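# Unfold a folding crate with four robot arms

## Task

Unfold the crate that is lying flat on the floor so that each of its four walls stands upright and each of its four corner latches is engaged.

## Robot and tools

Robots: four identical i2rt Big YAM arms named arm1, arm2, arm3 and arm4. Each has six revolute joints, a two-finger gripper and a wrist camera that sits on top of the hand looking toward the fingertips. Two fixed room cameras, cam_high and cam_low, also give views. Reach is roughly 1.0 m from the joint1 axis.

Frames: every pose is in one shared scene frame with its origin on the floor and +z up. Feet (base_link, in m): arm1 at (-0.344, +0.564, 0.400), arm2 at (-0.347, -0.575, 0.384), arm3 at (+0.320, +0.573, 0.372), arm4 at (+0.356, -0.566, 0.334); each foot looks along its own +x. The 'hand' point lies between the finger pads, about 1 cm short of the tips. Fingers point along the hand's +z and close along its y. hand_target is where the hand would be at the joint targets currently held; under load the hand may stop short. Printed hand positions can be off, more so at long reach.

Joints (absolute radians, with the tolerance counted as 'done'): joint1_rad -2.879..2.879 ±0.045, turns the arm about its foot, positive counter-clockwise seen from above, 0 aims along the foot's facing. joint2_rad 0..3.141 ±0.14, shoulder; 0 puts the upper arm back and about level, larger lifts it up and forward. joint3_rad 0..3.019 ±0.09, elbow; 0 is folded, larger opens. joint4_rad -1.692..1.57 ±0.055, hand pitch, positive tips fingers up. joint5_rad -1.57..1.57 ±0.03, sideways swing, positive to the arm's right. joint6_rad -2.094..2.094 ±0.035, roll, positive clockwise viewed from behind the hand. gripper_m 0..0.093 ±0.003, fingertip gap in metres; roughly 50-64 N per pad.

Tool move: arguments arm1..arm4 (each optional, one object per robot) plus cameras. A robot left out gets nothing new but may keep pushing toward old targets. Inside a robot's object: "joints" is a dict of absolute joint targets by name (any subset of joint1_rad..joint6_rad, gripper_m); "min_time_s" (0.1 to 8 s) sets the shortest duration of that robot's joint motions. "target" is an absolute hand pose, one list of seven numbers [x, y, z, qw, qx, qy, qz], metres and a unit quaternion in the scene frame, formatted like the printed hand line; the hand travels in a straight line from its hand_target toward it. "speed" (0.002 to 0.5 m/s, default 0.25; turning capped at twice that in rad/s) is only allowed with target. When target is used, joints may contain gripper_m only. All hand paths in one call finish together, paced by the slowest; paths last 0.5 to 10 s and any action stops at 15 s. Each control step the path point is clamped to 100 mm and 20 degrees from the measured hand, and a hand often lands a centimetre or more off. Paths do not avoid obstacles or other arms, can overshoot speed near full stretch, and joint moves can swing wide. cameras: list from arm1_cam_wrist..arm4_cam_wrist, cam_high, cam_low, or ["all"]; [] for none. A call with no action returns full state, images and the scene number.

Tool wait: seconds 0 to 10, optional cameras; commands nothing. zoom_image: camera name and region [x0, y0, x1, y1] pixels in the 672x504 image, origin top-left, at most 504 by 504; only cameras from the latest images. read_manual: licence text only. finished_scene: scene (the current scene number) ends the scene irreversibly; the crate must then stay set up on its own.

Results: per-robot joint_positions, Joint velocities (rad/s, gripper m/s; 'within noise' means still), joint torques (arm joints only, positive toward larger angles, include gravity and offsets; joints 3 and 4 wrap at ±28 N m), joint_status and hand_status. A 'move' line lists each moved robot as 'done' or its worst status. 'off_target': stopped away from the target, maybe still pushing. 'time_out': joints keep near-current targets and keep pushing; on_its_own lists them ('held at' is a target, not a reading); resend reported positions to relax. 'joint command not followed' or 'pose unreachable' means a self/inter-arm collision check blocked the command; 'not_followed' targets may be retried by the robot until replaced. 'as last shown' marks robots not commanded, whose lines repeat earlier values. The 'pictures' line gives image order; images may lag state slightly. A refused call or a stop cancels the rest of that reply's move, wait and finished_scene calls; an invalid call (unknown key) does not.

Gripper readings: on a rigid part at full force the reading can be up to 0.005 m under the part width (some read up to 0.002 over); closed on nothing reads 0.000-0.003; in air the value is up to 0.003 above the real gap. Full force starts about 0.005 below first-contact reading. Open well past the reading to release.

Avoid: hard contact between arms (ends the scene); closing a gripper on another arm's fingers; fingers, housings and wrist cameras of different arms can still collide despite the check. Arms keep pushing on contact and do not stop. Long pushing, holding loads or stretched poses heat motors: MOTOR HOT appears at 85 °C, and at 100 °C the arm goes limp for 30-60 s (OVER-TEMPERATURE FAULT, keys read limit_stop_at_motor_heat; resend targets after). Do not drop or fling the crate, slam it, or strike fixed or heavy objects. The scene keeps running while you think, holding the last commands.

Each tool is called after "Emit:" by a JSON object that holds its "fn" and its "kwargs".

## Session

Emit:
{"fn": "move", "kwargs": {}}

Scene clock: 0.00 s.
Joint torques (N m): no reading
Motor temperatures (°C): arm1=[27 28 28 28 23 23 25] | arm2=[24 25 23 25 28 27 25] | arm3=[26 24 27 24 26 24 27] | arm4=[25 26 26 31 26 25 27]
Heat: arm1: hottest joint2_rad 28 °C; arm2: hottest joint5_rad 28 °C; arm3: hottest joint3_rad 27 °C; arm4: hottest joint4_rad 31 °C.
Joint velocities: within noise
arm1.joint_positions: joint1_rad=-0.585 joint2_rad=+0.620 joint3_rad=+1.408 joint4_rad=-1.557 joint5_rad=+0.191 joint6_rad=-0.040 gripper_m=+0.09396
arm1.joint_status: not commanded
arm1.hand: x=-0.4494 y=+0.3976 z=+0.9080 quat_wxyz=(-0.135, -0.774, -0.490, +0.379) (m; scene frame)
arm1.hand_target: x=-0.4487 y=+0.3992 z=+0.9183 quat_wxyz=(-0.142, -0.770, -0.486, +0.388) (m; scene frame)
arm1.hand_status: not commanded
arm2.joint_positions: joint1_rad=+0.742 joint2_rad=+0.634 joint3_rad=+1.438 joint4_rad=-1.211 joint5_rad=-0.133 joint6_rad=-0.320 gripper_m=+0.09396
arm2.joint_status: not commanded
arm2.hand: x=-0.5071 y=-0.3840 z=+0.9710 quat_wxyz=(-0.284, +0.802, -0.229, -0.472) (m; scene frame)
arm2.hand_target: x=-0.5054 y=-0.3866 z=+0.9838 quat_wxyz=(-0.292, +0.795, -0.226, -0.481) (m; scene frame)
arm2.hand_status: not commanded
arm3.joint_positions: joint1_rad=+0.368 joint2_rad=+0.623 joint3_rad=+1.401 joint4_rad=-1.238 joint5_rad=-0.070 joint6_rad=+0.635 gripper_m=+0.09396
arm3.joint_status: not commanded
arm3.hand: x=+0.3681 y=+0.3300 z=+0.9365 quat_wxyz=(-0.499, -0.717, -0.455, +0.173) (m; scene frame)
arm3.hand_target: x=+0.3677 y=+0.3328 z=+0.9460 quat_wxyz=(-0.508, -0.712, -0.452, +0.176) (m; scene frame)
arm3.hand_status: not commanded
arm4.joint_positions: joint1_rad=+0.790 joint2_rad=+0.548 joint3_rad=+1.366 joint4_rad=-1.267 joint5_rad=+0.241 joint6_rad=-0.097 gripper_m=+0.09396
arm4.joint_status: not commanded
arm4.hand: x=+0.1989 y=-0.4149 z=+0.8936 quat_wxyz=(-0.270, +0.802, -0.260, -0.465) (m; scene frame)
arm4.hand_target: x=+0.2019 y=-0.4169 z=+0.9028 quat_wxyz=(-0.272, +0.796, -0.260, -0.474) (m; scene frame)
arm4.hand_status: not commanded
pictures: arm1_cam_wrist, arm2_cam_wrist, arm3_cam_wrist, arm4_cam_wrist, cam_high, cam_low

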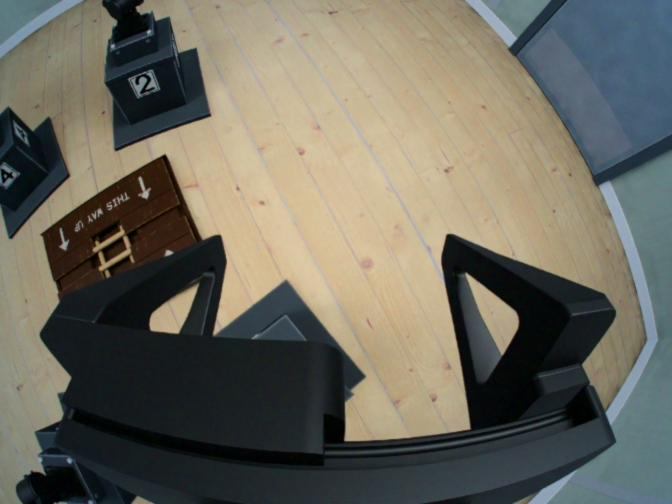

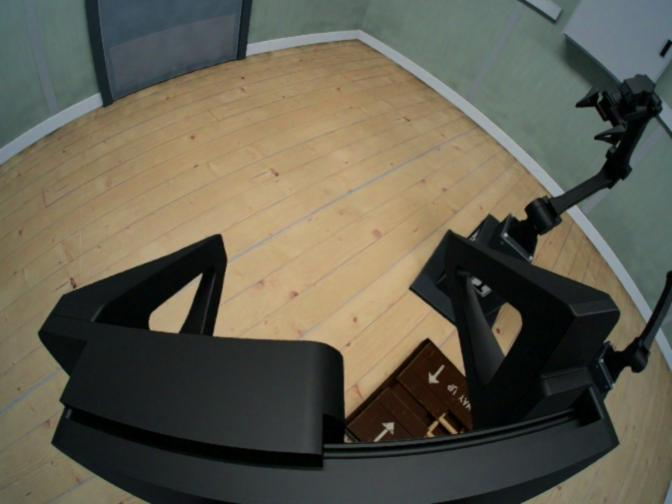

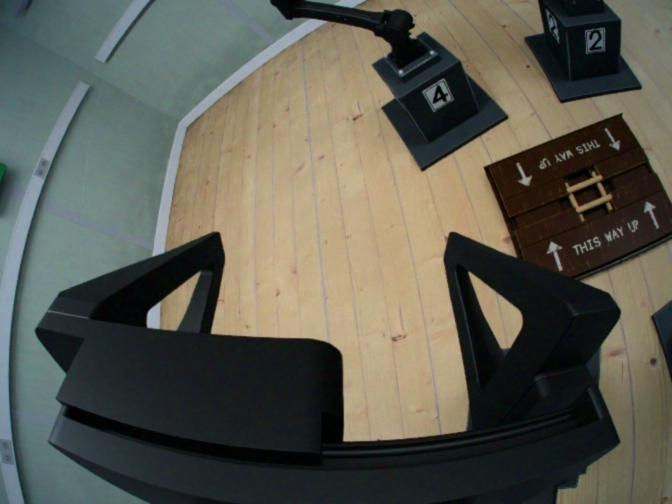

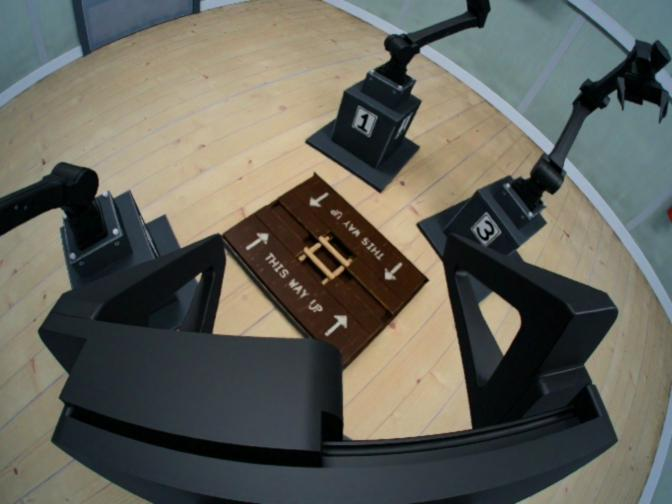

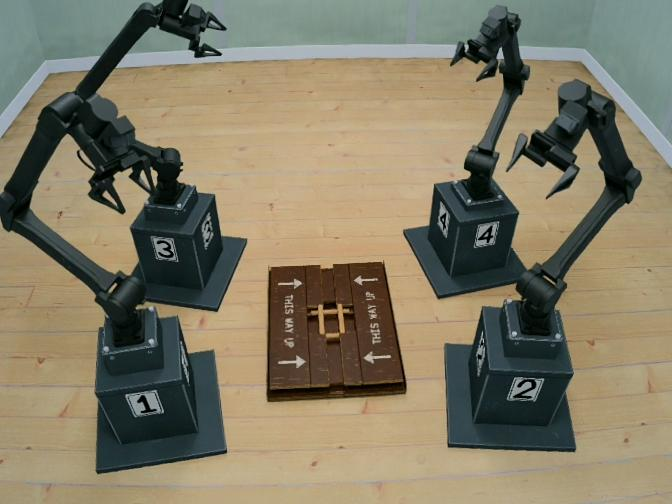

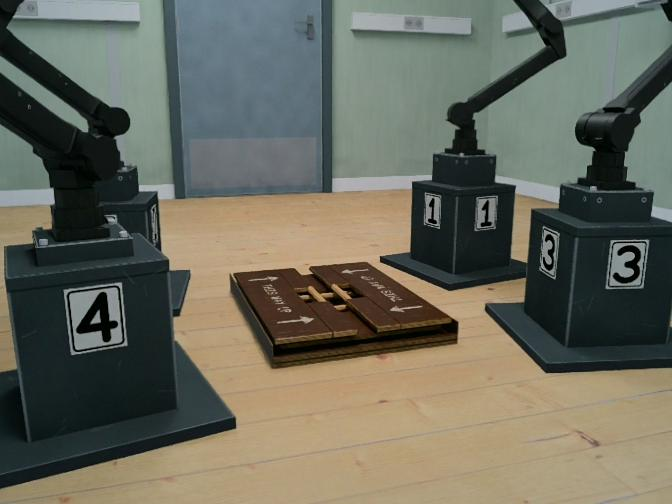

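Emit:
{"fn": "zoom_image", "kwargs": {"camera": "cam_high", "region": [240, 240, 430, 420]}}

Emit:
{"fn": "zoom_image", "kwargs": {"camera": "cam_low", "region": [210, 240, 480, 390]}}

Emit:
{"fn": "zoom_image", "kwargs": {"camera": "arm4_cam_wrist", "region": [210, 160, 440, 380]}}

Emit:
{"fn": "zoom_image", "kwargs": {"camera": "arm3_cam_wrist", "region": [470, 100, 672, 300]}}

Scaled by 2.653 from the camera's 672x504 image, which has a finer 960x720 frame.

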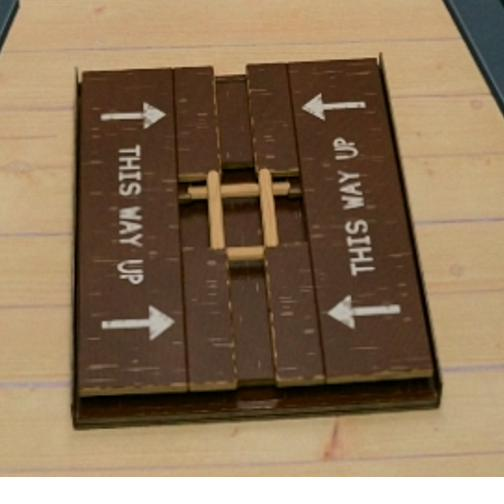

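Scaled by 1.867 from the camera's 672x504 image, which has a finer 960x720 frame.

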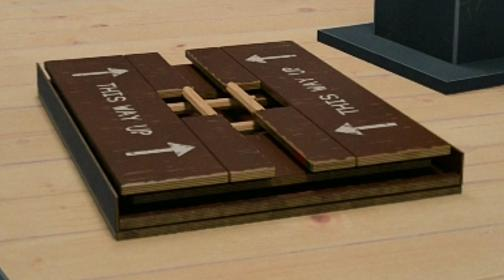

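Scaled by 2.191 from the camera's 672x504 image, which has a finer 960x720 frame.

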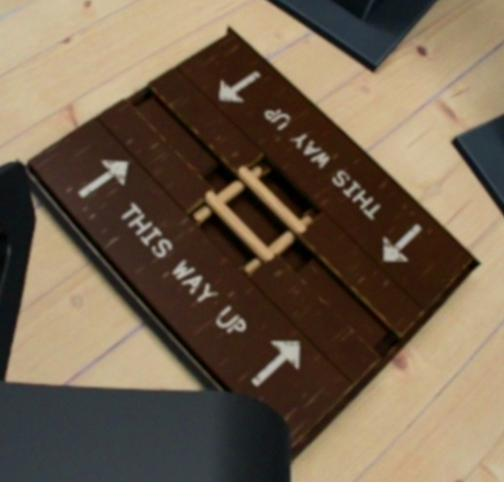

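Scaled by 2.495 from the camera's 672x504 image, which has a finer 960x720 frame.

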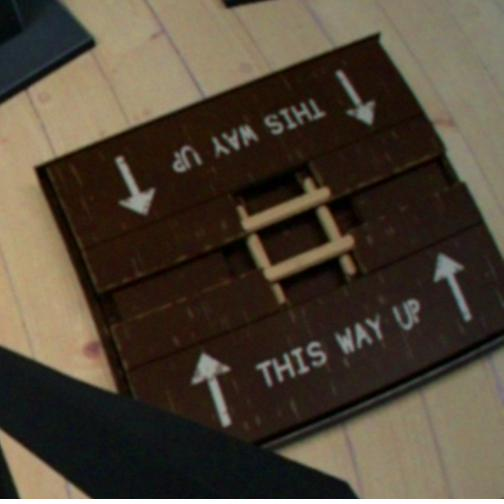

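Emit:
{"fn": "move", "kwargs": {"arm1": {"target":[0,0.1,0.42,0,0,1,0],"speed":0.3}, "arm4": {"target":[0,-0.12,0.42,0,1,0,0],"speed":0.3}, "cameras": ["all"]}}

Scene clock: 25.70 s.
Joint torques (N m): arm1=[0.26 -20.31 10.78 0.29 -0.03 0.01] | arm2=[-0.03 1.26 7.82 1.83 -0.04 -0.01] | arm3=[0.09 -0.15 7.76 2.45 0.11 0.02] | arm4=[1.73 -17.03 13.2 -0.55 -0.08 -0.1]
Motor temperatures (°C): arm1=[27 28 30 28 23 23 25] | arm2=[24 25 24 25 28 27 25] | arm3=[26 24 29 24 26 23 27] | arm4=[25 26 29 31 26 25 27]
Heat: arm1: hottest joint3_rad 30 °C; arm2: hottest joint5_rad 28 °C; arm3: hottest joint3_rad 29 °C; arm4: hottest joint4_rad 31 °C.
move: arm1 off_target; arm4 off_target
Joint velocities: within noise
arm1.joint_positions: joint1_rad=+0.447 joint2_rad=+1.988 joint3_rad=+1.456 joint4_rad=-1.080 joint5_rad=+0.002 joint6_rad=-0.916 gripper_m=+0.09397
arm1.joint_status: not commanded
arm1.hand: x=-0.0163 y=+0.1150 z=+0.4081 quat_wxyz=(+0.016, -0.012, -1.000, -0.013) (m; scene frame)
arm1.hand_target: x=-0.0017 y=+0.1032 z=+0.4175 quat_wxyz=(+0.007, +0.000, -1.000, -0.002) (m; scene frame)
arm1.hand_status: off_target (0.025 m and 2.8 deg from the pose sent, 0.727 m and 121.3 deg at the start)
arm2, arm3: as last shown
arm4.joint_positions: joint1_rad=+0.451 joint2_rad=+1.892 joint3_rad=+1.507 joint4_rad=-1.213 joint5_rad=-0.003 joint6_rad=-0.866 gripper_m=+0.09396
arm4.joint_status: not commanded
arm4.hand: x=+0.0172 y=-0.1290 z=+0.4117 quat_wxyz=(+0.011, +1.000, -0.023, +0.007) (m; scene frame)
arm4.hand_target: x=+0.0048 y=-0.1196 z=+0.4178 quat_wxyz=(+0.003, +1.000, -0.010, +0.002) (m; scene frame)
arm4.hand_status: off_target (0.021 m and 3.1 deg from the pose sent, 0.592 m and 73.4 deg at the start)
pictures: arm1_cam_wrist, arm2_cam_wrist, arm3_cam_wrist, arm4_cam_wrist, cam_high, cam_low

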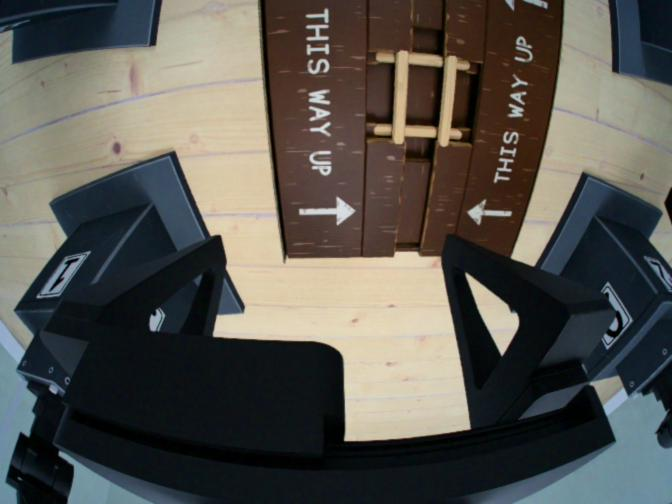

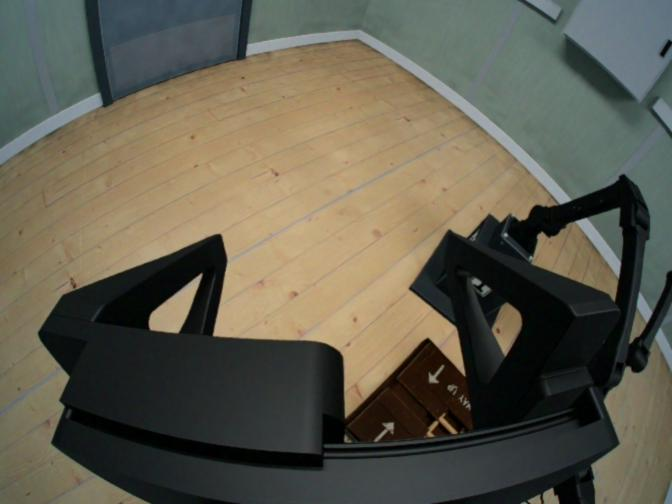

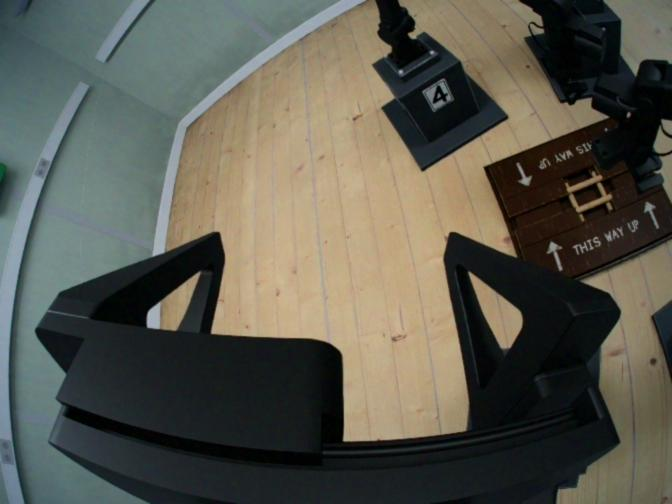

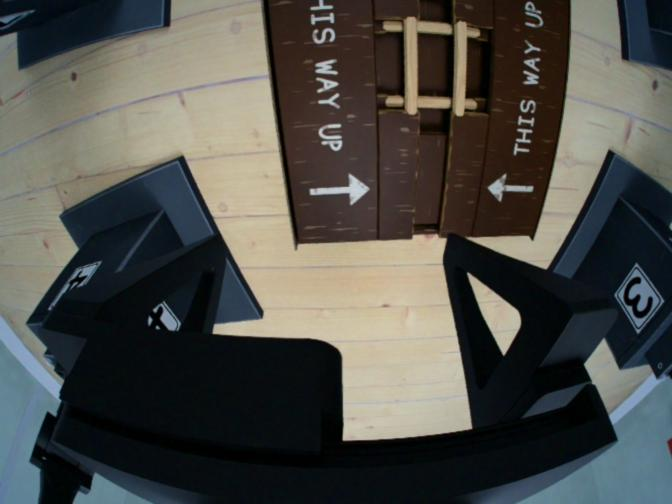

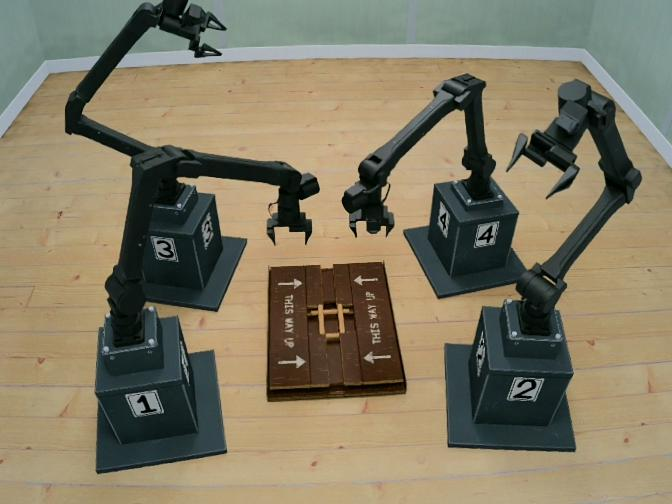

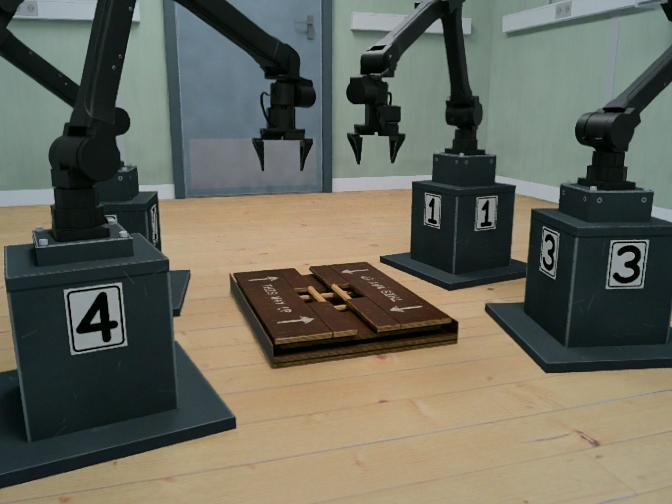

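Emit:
{"fn": "zoom_image", "kwargs": {"camera": "arm1_cam_wrist", "region": [250, 0, 570, 270]}}

Emit:
{"fn": "zoom_image", "kwargs": {"camera": "arm4_cam_wrist", "region": [250, 0, 580, 260]}}

Scaled by 1.575 from the camera's 672x504 image, which has a finer 960x720 frame.

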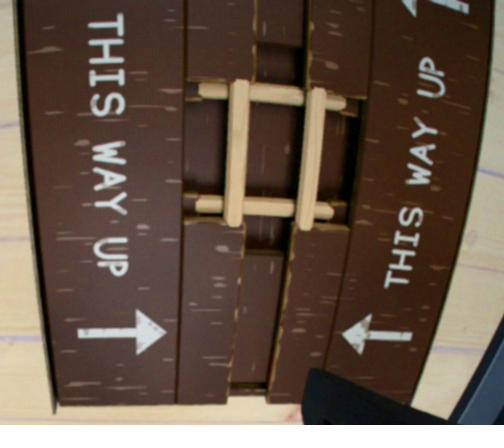

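Scaled by 1.527 from the camera's 672x504 image, which has a finer 960x720 frame.

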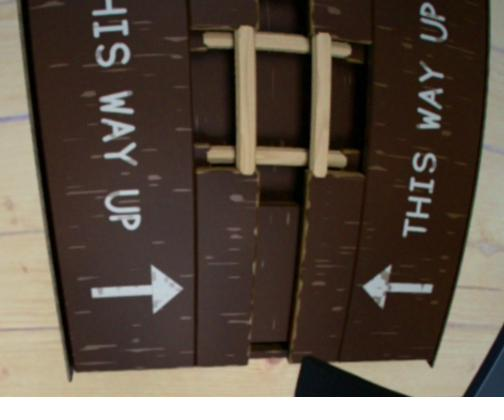

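Emit:
{"fn": "move", "kwargs": {"arm1": {"target":[-0.01,0.027,0.2,0,0,1,0],"speed":0.3,"joints":{"gripper_m":0.06}}, "arm4": {"target":[0.1,-0.3,0.35,0,1,0,0],"speed":0.3}, "cameras": ["arm1_cam_wrist","arm4_cam_wrist","cam_low"]}}

Emit:
{"fn": "zoom_image", "kwargs": {"camera": "arm1_cam_wrist", "region": [150, 50, 550, 350]}}

Emit:
{"fn": "zoom_image", "kwargs": {"camera": "cam_low", "region": [210, 180, 480, 390]}}

Scene clock: 36.37 s.
Joint torques (N m): arm1=[-0.5 -24.7 8.72 0.79 0 -0.01] | arm2=[-0.09 1.26 7.82 1.81 -0.04 -0.01] | arm3=[-0.73 0.32 7.83 2.43 0.13 0.02] | arm4=[2.55 -11.46 6.82 0.34 -0.07 0.3]
Motor temperatures (°C): arm1=[27 29 31 28 23 23 25] | arm2=[24 25 25 25 28 26 25] | arm3=[26 24 30 24 26 23 27] | arm4=[25 27 30 31 26 25 27]
Heat: arm1: hottest joint3_rad 31 °C; arm2: hottest joint5_rad 28 °C; arm3: hottest joint3_rad 30 °C; arm4: hottest joint4_rad 31 °C.
move: arm1 off_target; arm4 done
Joint velocities: within noise
arm1.joint_positions: joint1_rad=+0.378 joint2_rad=+2.452 joint3_rad=+1.641 joint4_rad=-0.796 joint5_rad=-0.007 joint6_rad=-1.003 gripper_m=+0.06006
arm1.joint_status: all done
arm1.hand: x=-0.0185 y=+0.0463 z=+0.1957 quat_wxyz=(+0.009, -0.003, -1.000, -0.014) (m; scene frame)
arm1.hand_target: x=-0.0115 y=+0.0291 z=+0.1995 quat_wxyz=(+0.000, +0.002, -1.000, -0.001) (m; scene frame)
arm1.hand_status: off_target (0.021 m and 2.0 deg from the pose sent, 0.226 m and 2.8 deg at the start)
arm2, arm3: as last shown
arm4.joint_positions: joint1_rad=+0.554 joint2_rad=+1.542 joint3_rad=+0.846 joint4_rad=-0.881 joint5_rad=-0.001 joint6_rad=-0.831 gripper_m=+0.09396
arm4.joint_status: not commanded
arm4.hand: x=+0.1002 y=-0.2979 z=+0.3526 quat_wxyz=(+0.002, +1.000, +0.011, +0.001) (m; scene frame)
arm4.hand_target: x=+0.1003 y=-0.3011 z=+0.3516 quat_wxyz=(+0.000, +1.000, +0.005, +0.000) (m; scene frame)
arm4.hand_status: done (0.003 m and 1.3 deg from the pose sent, 0.200 m and 3.1 deg at the start)
pictures: arm1_cam_wrist, arm4_cam_wrist, cam_low

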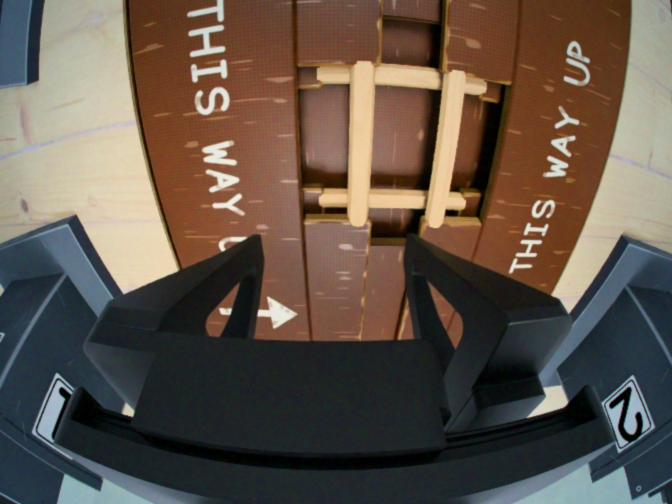

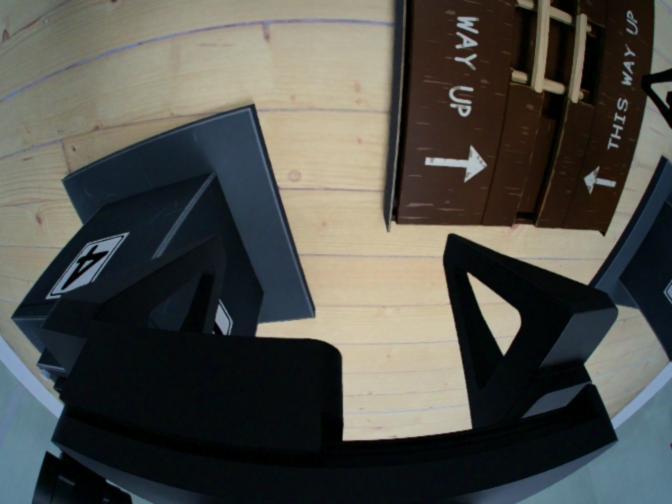

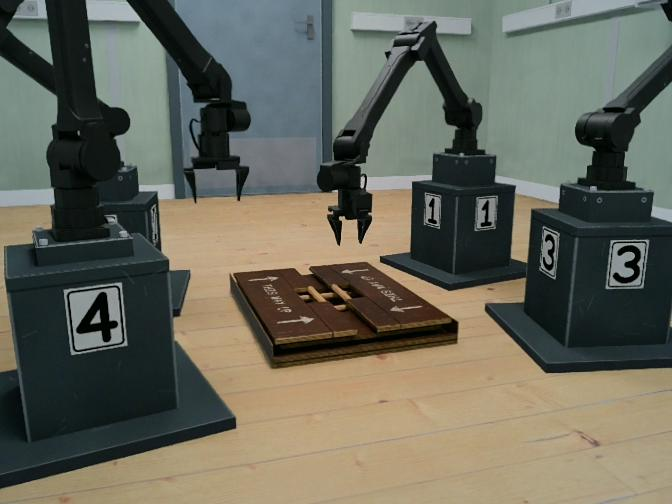

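Scaled by 1.260 from the camera's 672x504 image, which has a finer 960x720 frame.

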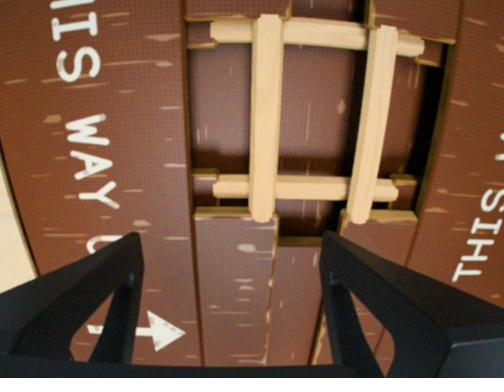

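Scaled by 1.867 from the camera's 672x504 image, which has a finer 960x720 frame.

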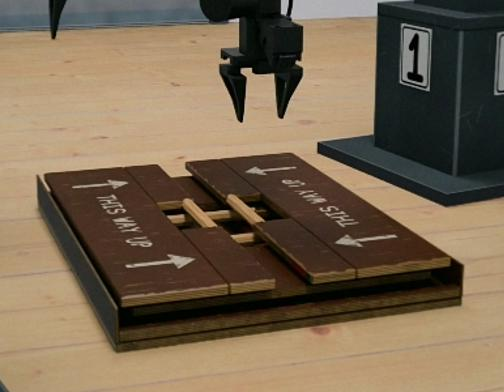

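Emit:
{"fn": "move", "kwargs": {"arm1": {"target":[-0.008,0.014,0.13,0,0,1,0],"speed":0.2}, "cameras": ["arm1_cam_wrist"]}}

Scene clock: 42.30 s.
Joint torques (N m): arm1=[-1.2 -26.05 8.31 0.61 0.05 -0.02] | arm2=[-0.03 1.26 7.82 1.81 -0.04 -0.01] | arm3=[-1.03 -0.21 7.79 2.48 0.13 0.01] | arm4=[2.26 -11.46 6.82 0.34 -0.08 0.29]
Motor temperatures (°C): arm1=[27 29 32 28 23 23 25] | arm2=[24 25 25 25 28 26 25] | arm3=[26 24 30 24 26 23 27] | arm4=[25 27 30 31 26 25 27]
Heat: arm1: hottest joint3_rad 32 °C; arm2: hottest joint5_rad 28 °C; arm3: hottest joint3_rad 30 °C; arm4: hottest joint4_rad 31 °C.
move: arm1 off_target
Joint velocities: within noise
arm1.joint_positions: joint1_rad=+0.378 joint2_rad=+2.622 joint3_rad=+1.761 joint4_rad=-0.750 joint5_rad=-0.007 joint6_rad=-1.003 gripper_m=+0.06006
arm1.joint_status: not commanded
arm1.hand: x=-0.0127 y=+0.0360 z=+0.1232 quat_wxyz=(+0.011, -0.003, -1.000, -0.016) (m; scene frame)
arm1.hand_target: x=-0.0078 y=+0.0161 z=+0.1299 quat_wxyz=(+0.000, -0.001, -1.000, +0.000) (m; scene frame)
arm1.hand_status: off_target (0.024 m and 2.2 deg from the pose sent, 0.074 m and 2.0 deg at the start)
arm2, arm3: as last shown
arm4.joint_positions: joint1_rad=+0.551 joint2_rad=+1.542 joint3_rad=+0.846 joint4_rad=-0.881 joint5_rad=+0.000 joint6_rad=-0.831 gripper_m=+0.09396
arm4.joint_status: not commanded
arm4.hand: x=+0.1013 y=-0.2969 z=+0.3526 quat_wxyz=(+0.002, +1.000, +0.009, +0.002) (m; scene frame)
arm4.hand_target: x=+0.1013 y=-0.3002 z=+0.3516 quat_wxyz=(-0.001, +1.000, +0.004, +0.001) (m; scene frame)
arm4.hand_status: not commanded
pictures: arm1_cam_wrist

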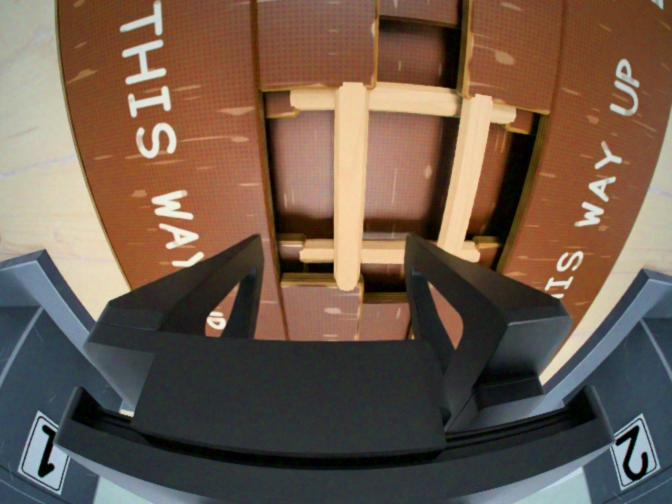

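Emit:
{"fn": "move", "kwargs": {"arm1": {"target":[-0.020,0.010,0.072,0,0,1,0],"speed":0.15}, "cameras": ["arm1_cam_wrist","cam_low"]}}

Emit:
{"fn": "zoom_image", "kwargs": {"camera": "cam_low", "region": [210, 180, 480, 390]}}

Scene clock: 48.50 s.
Joint torques (N m): arm1=[-0.85 -25.47 7.57 0.64 -0.03 -0.06] | arm2=[-0.09 1.26 7.8 1.83 -0.04 -0.01] | arm3=[-0.5 -0.09 7.8 2.37 0.12 0] | arm4=[2.26 -11.46 6.83 0.34 -0.08 0.29]
Motor temperatures (°C): arm1=[27 30 32 28 23 23 25] | arm2=[24 25 25 25 28 26 25] | arm3=[26 24 31 24 26 23 27] | arm4=[25 27 30 31 26 25 27]
Heat: arm1: hottest joint3_rad 32 °C; arm2: hottest joint5_rad 28 °C; arm3: hottest joint3_rad 31 °C; arm4: hottest joint4_rad 31 °C.
move: arm1 off_target
Joint velocities: within noise
arm1.joint_positions: joint1_rad=+0.352 joint2_rad=+2.740 joint3_rad=+1.830 joint4_rad=-0.700 joint5_rad=-0.007 joint6_rad=-1.025 gripper_m=+0.06006
arm1.joint_status: not commanded
arm1.hand: x=-0.0276 y=+0.0285 z=+0.0678 quat_wxyz=(+0.010, -0.005, -1.000, -0.016) (m; scene frame)
arm1.hand_target: x=-0.0224 y=+0.0095 z=+0.0726 quat_wxyz=(+0.000, -0.002, -1.000, +0.000) (m; scene frame)
arm1.hand_status: off_target (0.020 m and 2.2 deg from the pose sent, 0.058 m and 2.2 deg at the start)
arm2, arm3, arm4: as last shown
pictures: arm1_cam_wrist, cam_low

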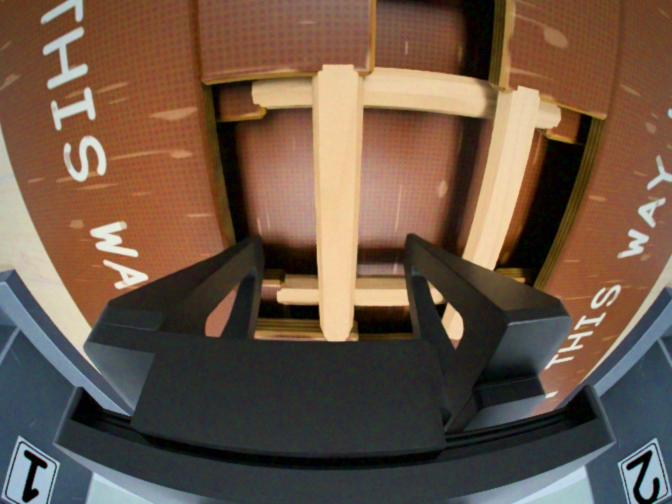

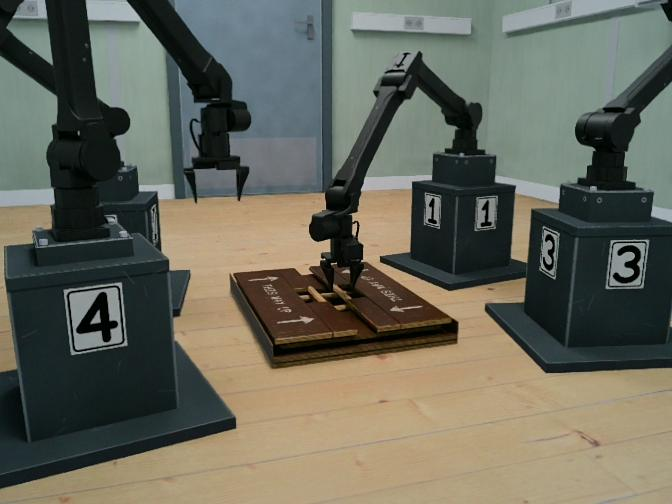

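Scaled by 1.867 from the camera's 672x504 image, which has a finer 960x720 frame.

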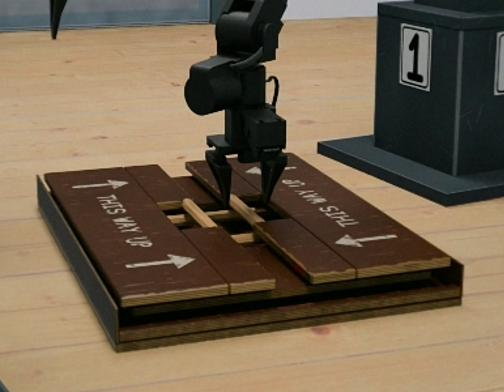

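Emit:
{"fn": "move", "kwargs": {"arm1": {"joints":{"gripper_m":0.008}}, "cameras": ["arm1_cam_wrist"]}}

Scene clock: 49.90 s.
Joint torques (N m): arm1=[-0.67 -25.93 7.84 0.83 0.05 -0.03] | arm2=[-0.03 1.32 7.8 1.81 -0.03 -0.01] | arm3=[-0.73 0.44 7.8 2.33 0.14 0] | arm4=[2.26 -11.46 6.82 0.34 -0.08 0.29]
Motor temperatures (°C): arm1=[27 30 32 28 23 23 25] | arm2=[24 25 25 25 28 26 25] | arm3=[26 24 31 24 26 23 27] | arm4=[25 27 30 31 26 25 27]
Heat: arm1: hottest joint3_rad 32 °C; arm2: hottest joint5_rad 28 °C; arm3: hottest joint3_rad 31 °C; arm4: hottest joint4_rad 31 °C.
move: arm1 done
Joint velocities: within noise
arm1.joint_positions: joint1_rad=+0.355 joint2_rad=+2.740 joint3_rad=+1.830 joint4_rad=-0.700 joint5_rad=-0.007 joint6_rad=-1.026 gripper_m=+0.00813
arm1.joint_status: all done
arm1.hand: x=-0.0259 y=+0.0294 z=+0.0678 quat_wxyz=(+0.010, -0.003, -1.000, -0.016) (m; scene frame)
arm1.hand_target: x=-0.0208 y=+0.0105 z=+0.0726 quat_wxyz=(+0.000, +0.000, -1.000, +0.000) (m; scene frame)
arm1.hand_status: not commanded
arm2, arm3, arm4: as last shown
pictures: arm1_cam_wrist

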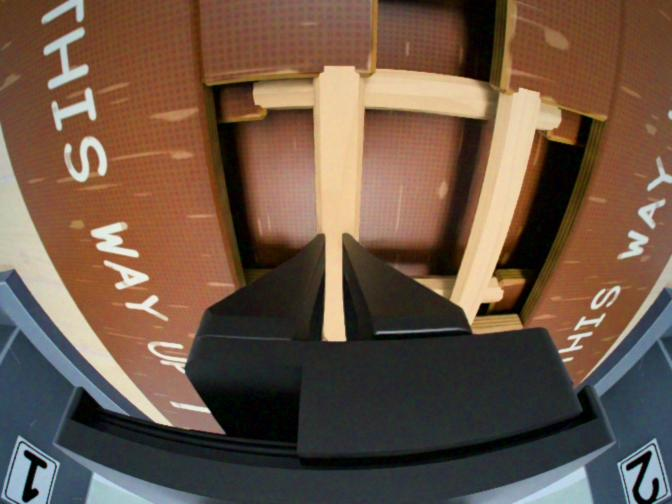

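Emit:
{"fn": "move", "kwargs": {"arm1": {"joints":{"gripper_m":0.05}}}}

Emit:
{"fn": "move", "kwargs": {"arm1": {"target":[-0.020,0.012,0.049,0,0,1,0],"speed":0.1}}}

Emit:
{"fn": "move", "kwargs": {"arm1": {"joints":{"gripper_m":0.008}}, "cameras": ["arm1_cam_wrist","cam_low"]}}

Scene clock: 51.53 s.
Joint torques (N m): arm1=[-1.26 -25.7 7.76 0.62 0.02 -0.05] | arm2=[-0.09 1.26 7.82 1.81 -0.04 -0.01] | arm3=[-0.67 0.09 7.95 2.28 0.11 0.02] | arm4=[2.26 -11.46 6.82 0.34 -0.08 0.29]
Motor temperatures (°C): arm1=[27 30 32 28 23 23 25] | arm2=[24 25 25 25 28 26 25] | arm3=[26 24 31 24 26 23 27] | arm4=[25 27 30 31 26 25 27]
Heat: arm1: hottest joint3_rad 32 °C; arm2: hottest joint5_rad 28 °C; arm3: hottest joint3_rad 31 °C; arm4: hottest joint4_rad 31 °C.
move: arm1 done
Joint velocities: within noise
arm1.joint_positions: joint1_rad=+0.355 joint2_rad=+2.740 joint3_rad=+1.830 joint4_rad=-0.700 joint5_rad=-0.007 joint6_rad=-1.025 gripper_m=+0.04984
arm1.joint_status: all done
arm1.hand: x=-0.0259 y=+0.0294 z=+0.0678 quat_wxyz=(+0.010, -0.003, -1.000, -0.016) (m; scene frame)
arm1.hand_target: x=-0.0208 y=+0.0105 z=+0.0726 quat_wxyz=(+0.000, -0.001, -1.000, +0.000) (m; scene frame)
arm1.hand_status: not commanded
arm2, arm3, arm4: as last shown
pictures: none

Scene clock: 52.83 s.
Joint torques (N m): arm1=[-0.91 -25.52 7.68 0.72 0.03 -0.03] | arm2=[-0.09 1.26 7.82 1.81 -0.04 -0.01] | arm3=[-0.32 -0.15 7.75 2.37 0.13 0.03] | arm4=[2.32 -11.46 6.83 0.35 -0.08 0.29]
Motor temperatures (°C): arm1=[27 30 32 28 23 23 25] | arm2=[24 25 25 25 28 26 25] | arm3=[26 24 31 24 26 23 27] | arm4=[25 27 30 31 26 25 27]
Heat: arm1: hottest joint3_rad 32 °C; arm2: hottest joint5_rad 28 °C; arm3: hottest joint3_rad 31 °C; arm4: hottest joint4_rad 31 °C.
move: arm1 off_target
Joint velocities: within noise
arm1.joint_positions: joint1_rad=+0.355 joint2_rad=+2.781 joint3_rad=+1.862 joint4_rad=-0.684 joint5_rad=-0.007 joint6_rad=-1.025 gripper_m=+0.04994
arm1.joint_status: not commanded
arm1.hand: x=-0.0250 y=+0.0277 z=+0.0500 quat_wxyz=(+0.008, -0.003, -1.000, -0.013) (m; scene frame)
arm1.hand_target: x=-0.0199 y=+0.0120 z=+0.0499 quat_wxyz=(+0.000, +0.000, -1.000, +0.001) (m; scene frame)
arm1.hand_status: off_target (0.016 m and 1.8 deg from the pose sent, 0.026 m and 2.1 deg at the start)
arm2, arm3, arm4: as last shown
pictures: none

Scene clock: 53.43 s.
Joint torques (N m): arm1=[-0.97 -25.7 7.77 0.83 0.02 -0.04] | arm2=[-0.09 1.26 7.82 1.84 -0.04 -0.01] | arm3=[-0.62 0.03 7.79 2.4 0.13 0.01] | arm4=[2.32 -11.46 6.82 0.34 -0.08 0.29]
Motor temperatures (°C): arm1=[27 30 32 28 23 23 25] | arm2=[24 25 25 25 28 26 25] | arm3=[26 24 31 24 26 23 27] | arm4=[25 27 30 31 26 25 27]
Heat: arm1: hottest joint3_rad 32 °C; arm2: hottest joint5_rad 28 °C; arm3: hottest joint3_rad 31 °C; arm4: hottest joint4_rad 31 °C.
move: arm1 off_target
Joint velocities: within noise
arm1.joint_positions: joint1_rad=+0.355 joint2_rad=+2.781 joint3_rad=+1.862 joint4_rad=-0.683 joint5_rad=-0.007 joint6_rad=-1.023 gripper_m=+0.01703
arm1.joint_status: gripper_m off_target (ended at +0.01706, target +0.00800)
arm1.hand: x=-0.0248 y=+0.0273 z=+0.0500 quat_wxyz=(+0.008, -0.004, -1.000, -0.012) (m; scene frame)
arm1.hand_target: x=-0.0201 y=+0.0124 z=+0.0496 quat_wxyz=(+0.000, -0.001, -1.000, +0.000) (m; scene frame)
arm1.hand_status: not commanded
arm2.joint_positions: joint1_rad=+0.742 joint2_rad=+0.634 joint3_rad=+1.438 joint4_rad=-1.211 joint5_rad=-0.133 joint6_rad=-0.320 gripper_m=+0.09396
arm2.joint_status: not commanded
arm2.hand: x=-0.5071 y=-0.3840 z=+0.9710 quat_wxyz=(-0.284, +0.802, -0.229, -0.472) (m; scene frame)
arm2.hand_target: x=-0.5054 y=-0.3866 z=+0.9838 quat_wxyz=(-0.292, +0.795, -0.226, -0.481) (m; scene frame)
arm2.hand_status: not commanded
arm3.joint_positions: joint1_rad=+0.368 joint2_rad=+0.623 joint3_rad=+1.401 joint4_rad=-1.238 joint5_rad=-0.070 joint6_rad=+0.635 gripper_m=+0.09396
arm3.joint_status: not commanded
arm3.hand: x=+0.3681 y=+0.3300 z=+0.9365 quat_wxyz=(-0.499, -0.717, -0.455, +0.173) (m; scene frame)
arm3.hand_target: x=+0.3677 y=+0.3328 z=+0.9460 quat_wxyz=(-0.508, -0.712, -0.452, +0.176) (m; scene frame)
arm3.hand_status: not commanded
arm4: as last shown
pictures: arm1_cam_wrist, cam_low

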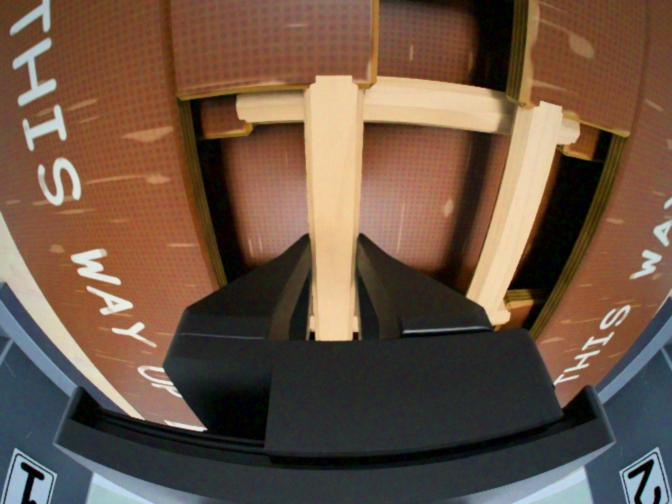

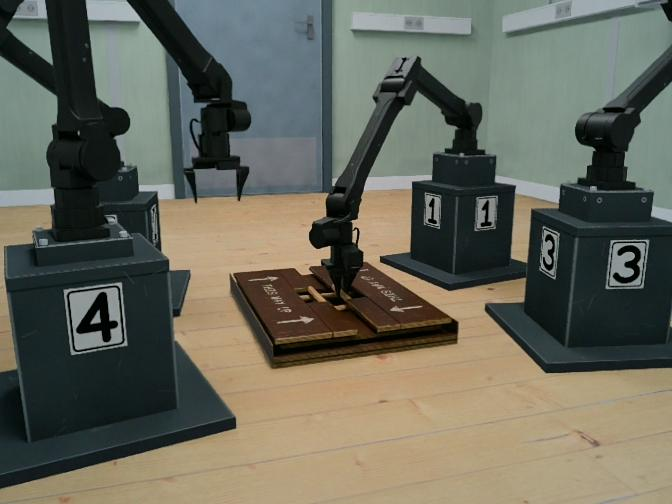

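Emit:
{"fn": "move", "kwargs": {"arm1": {"target":[-0.020,0.020,0.093,0,0,0.9914,-0.1305],"speed":0.12}}}

Emit:
{"fn": "move", "kwargs": {"arm1": {"target":[-0.020,0.038,0.137,0,0,0.966,-0.259],"speed":0.12}, "cameras": ["arm1_cam_wrist","cam_low","cam_high"]}}

Scene clock: 59.37 s.
Joint torques (N m): arm1=[0.5 -26.05 4.1 2.19 0.85 0.12] | arm2=[-0.09 1.26 7.82 1.83 -0.04 -0.01] | arm3=[-0.79 -0.03 7.82 2.45 0.12 0.02] | arm4=[2.32 -11.46 6.83 0.35 -0.08 0.29]
Motor temperatures (°C): arm1=[27 31 32 28 23 23 25] | arm2=[24 25 25 25 28 26 25] | arm3=[26 24 31 24 26 23 27] | arm4=[25 27 30 31 26 25 27]
Heat: arm1: hottest joint3_rad 32 °C; arm2: hottest joint5_rad 28 °C; arm3: hottest joint3_rad 31 °C; arm4: hottest joint4_rad 31 °C.
move: arm1 off_target
Joint velocities: within noise
arm1.joint_positions: joint1_rad=+0.389 joint2_rad=+2.634 joint3_rad=+1.591 joint4_rad=-0.347 joint5_rad=+0.109 joint6_rad=-1.008 gripper_m=+0.01702
arm1.joint_status: not commanded
arm1.hand: x=-0.0247 y=+0.0291 z=+0.0833 quat_wxyz=(+0.000, +0.000, -0.994, +0.108) (m; scene frame)
arm1.hand_target: x=-0.0180 y=+0.0204 z=+0.0932 quat_wxyz=(-0.004, +0.000, -0.992, +0.129) (m; scene frame)
arm1.hand_status: off_target (0.014 m and 2.6 deg from the pose sent, 0.044 m and 16.4 deg at the start)
arm2, arm3, arm4: as last shown
pictures: none

Scene clock: 61.17 s.
Joint torques (N m): arm1=[0.67 -23.94 3.26 2.71 0.97 0.09] | arm2=[-0.09 1.26 7.82 1.83 -0.03 -0.01] | arm3=[-0.5 -0.15 7.79 2.22 0.1 0.04] | arm4=[2.26 -11.46 6.83 0.34 -0.08 0.29]
Motor temperatures (°C): arm1=[27 31 32 28 23 23 25] | arm2=[24 25 25 25 28 26 25] | arm3=[26 24 31 24 26 23 27] | arm4=[25 27 30 31 26 25 27]
Heat: arm1: hottest joint3_rad 32 °C; arm2: hottest joint5_rad 28 °C; arm3: hottest joint3_rad 31 °C; arm4: hottest joint4_rad 31 °C.
move: arm1 off_target
Joint velocities: within noise
arm1.joint_positions: joint1_rad=+0.445 joint2_rad=+2.505 joint3_rad=+1.333 joint4_rad=+0.001 joint5_rad=+0.277 joint6_rad=-0.997 gripper_m=+0.01700
arm1.joint_status: not commanded
arm1.hand: x=-0.0257 y=+0.0425 z=+0.1276 quat_wxyz=(+0.003, +0.001, -0.970, +0.241) (m; scene frame)
arm1.hand_target: x=-0.0204 y=+0.0378 z=+0.1361 quat_wxyz=(+0.000, +0.001, -0.966, +0.259) (m; scene frame)
arm1.hand_status: off_target (0.012 m and 2.1 deg from the pose sent, 0.055 m and 17.6 deg at the start)
arm2, arm3, arm4: as last shown
pictures: arm1_cam_wrist, cam_high, cam_low

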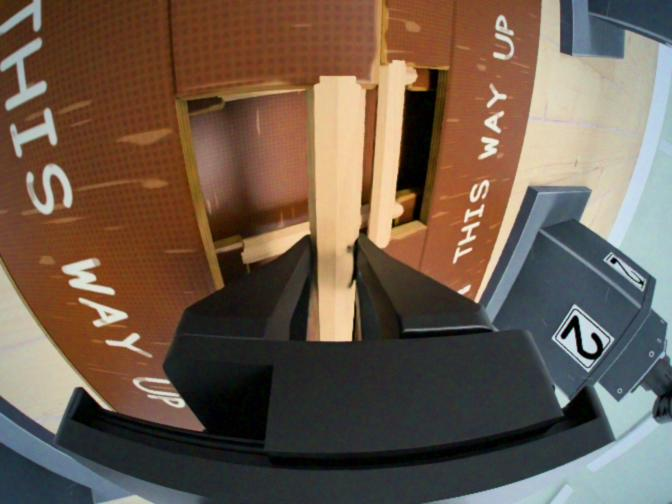

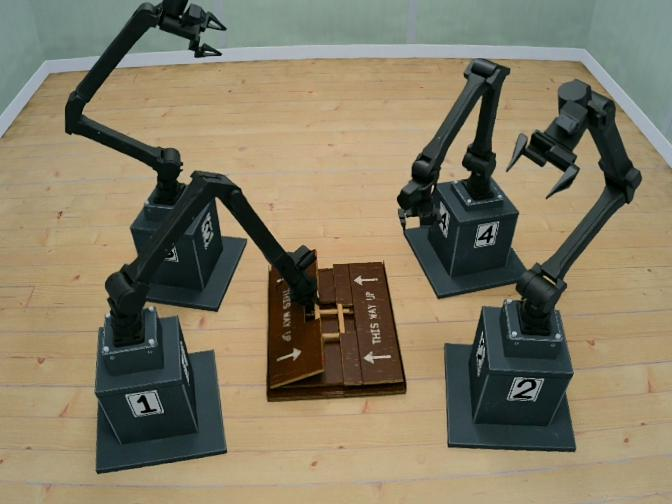

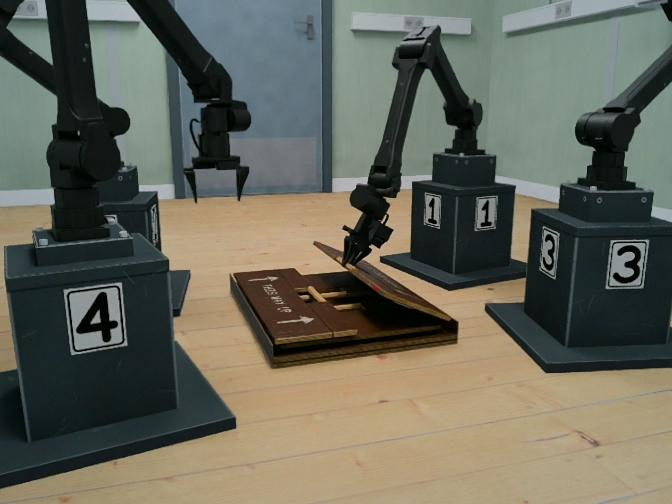

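Emit:
{"fn": "move", "kwargs": {"arm1": {"target":[-0.020,0.072,0.18,0,0,0.9239,-0.3827],"speed":0.12}}}

Emit:
{"fn": "move", "kwargs": {"arm1": {"target":[-0.020,0.112,0.208,0,0,0.866,-0.5],"speed":0.12}, "cameras": ["arm1_cam_wrist","cam_low","cam_high"]}}

Scene clock: 72.93 s.
Joint torques (N m): arm1=[0.85 -22.12 2.35 2.74 0.81 0] | arm2=[-0.09 1.32 7.8 1.83 -0.04 -0.01] | arm3=[-1.14 -0.09 7.79 2.28 0.13 0.02] | arm4=[2.26 -11.46 6.82 0.35 -0.08 0.29]
Motor temperatures (°C): arm1=[27 32 31 28 24 23 25] | arm2=[24 25 25 25 28 26 25] | arm3=[26 24 32 24 26 23 27] | arm4=[25 27 29 31 26 25 27]
Heat: arm1: hottest joint2_rad 32 °C; arm2: hottest joint5_rad 28 °C; arm3: hottest joint3_rad 32 °C; arm4: hottest joint4_rad 31 °C.
move: arm1 done
Joint velocities: within noise
arm1.joint_positions: joint1_rad=+0.524 joint2_rad=+2.424 joint3_rad=+1.111 joint4_rad=+0.360 joint5_rad=+0.468 joint6_rad=-1.006 gripper_m=+0.01701
arm1.joint_status: not commanded
arm1.hand: x=-0.0269 y=+0.0697 z=+0.1729 quat_wxyz=(+0.005, -0.003, -0.928, +0.372) (m; scene frame)
arm1.hand_target: x=-0.0208 y=+0.0706 z=+0.1799 quat_wxyz=(+0.002, +0.005, -0.924, +0.383) (m; scene frame)
arm1.hand_status: done (0.010 m and 1.5 deg from the pose sent, 0.060 m and 17.1 deg at the start)
arm2, arm3: as last shown
arm4.joint_positions: joint1_rad=+0.551 joint2_rad=+1.542 joint3_rad=+0.846 joint4_rad=-0.881 joint5_rad=+0.000 joint6_rad=-0.831 gripper_m=+0.09396
arm4.joint_status: not commanded
arm4.hand: x=+0.1013 y=-0.2969 z=+0.3526 quat_wxyz=(+0.002, +1.000, +0.009, +0.002) (m; scene frame)
arm4.hand_target: x=+0.1013 y=-0.3002 z=+0.3516 quat_wxyz=(-0.001, +1.000, +0.004, +0.001) (m; scene frame)
arm4.hand_status: not commanded
pictures: none

Scene clock: 74.77 s.
Joint torques (N m): arm1=[0.67 -18.96 1.78 3.43 0.83 0.03] | arm2=[-0.03 1.26 7.82 1.83 -0.04 -0.01] | arm3=[-0.5 -0.21 7.68 2.35 0.14 0.02] | arm4=[2.26 -11.46 6.82 0.34 -0.08 0.29]
Motor temperatures (°C): arm1=[27 32 31 28 24 23 25] | arm2=[24 25 25 25 28 26 25] | arm3=[26 24 32 24 26 23 27] | arm4=[25 27 29 31 26 25 27]
Heat: arm1: hottest joint2_rad 32 °C; arm2: hottest joint5_rad 28 °C; arm3: hottest joint3_rad 32 °C; arm4: hottest joint4_rad 31 °C.
move: arm1 done
Joint velocities: within noise
arm1.joint_positions: joint1_rad=+0.622 joint2_rad=+2.426 joint3_rad=+0.953 joint4_rad=+0.745 joint5_rad=+0.675 joint6_rad=-1.060 gripper_m=+0.01701
arm1.joint_status: not commanded
arm1.hand: x=-0.0266 y=+0.1064 z=+0.2088 quat_wxyz=(+0.005, -0.006, -0.870, +0.493) (m; scene frame)
arm1.hand_target: x=-0.0217 y=+0.1091 z=+0.2091 quat_wxyz=(+0.002, -0.002, -0.866, +0.501) (m; scene frame)
arm1.hand_status: done (0.009 m and 1.3 deg from the pose sent, 0.055 m and 16.3 deg at the start)
arm2, arm3, arm4: as last shown
pictures: arm1_cam_wrist, cam_high, cam_low

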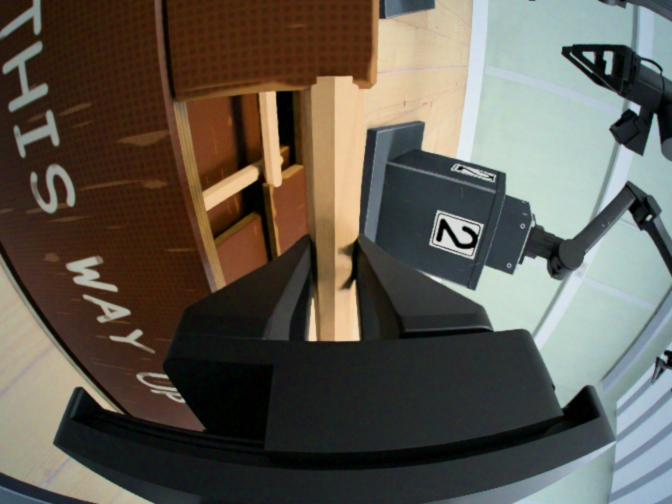

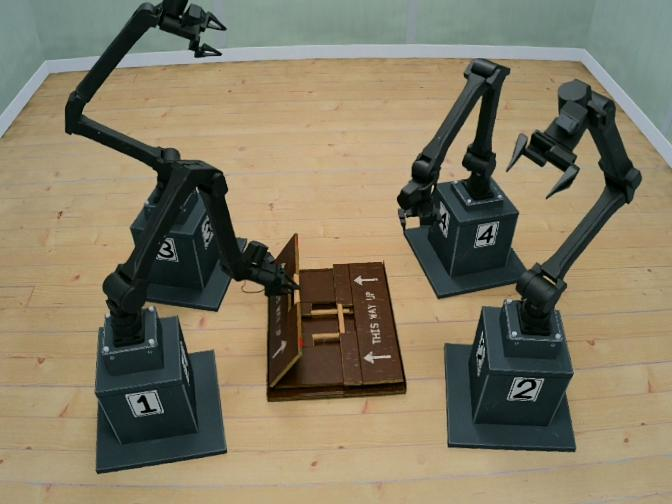

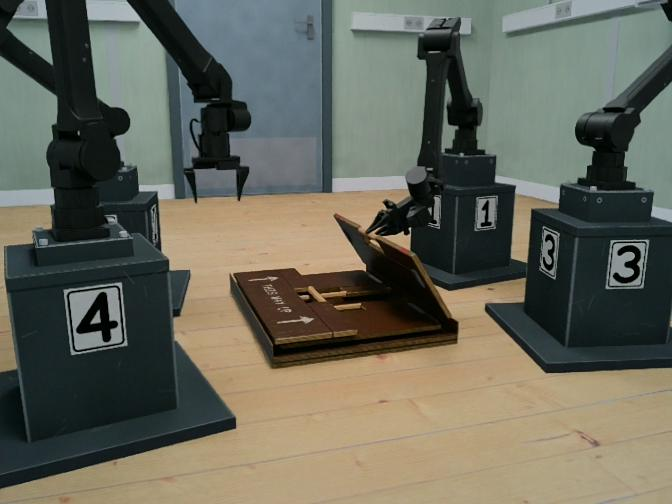

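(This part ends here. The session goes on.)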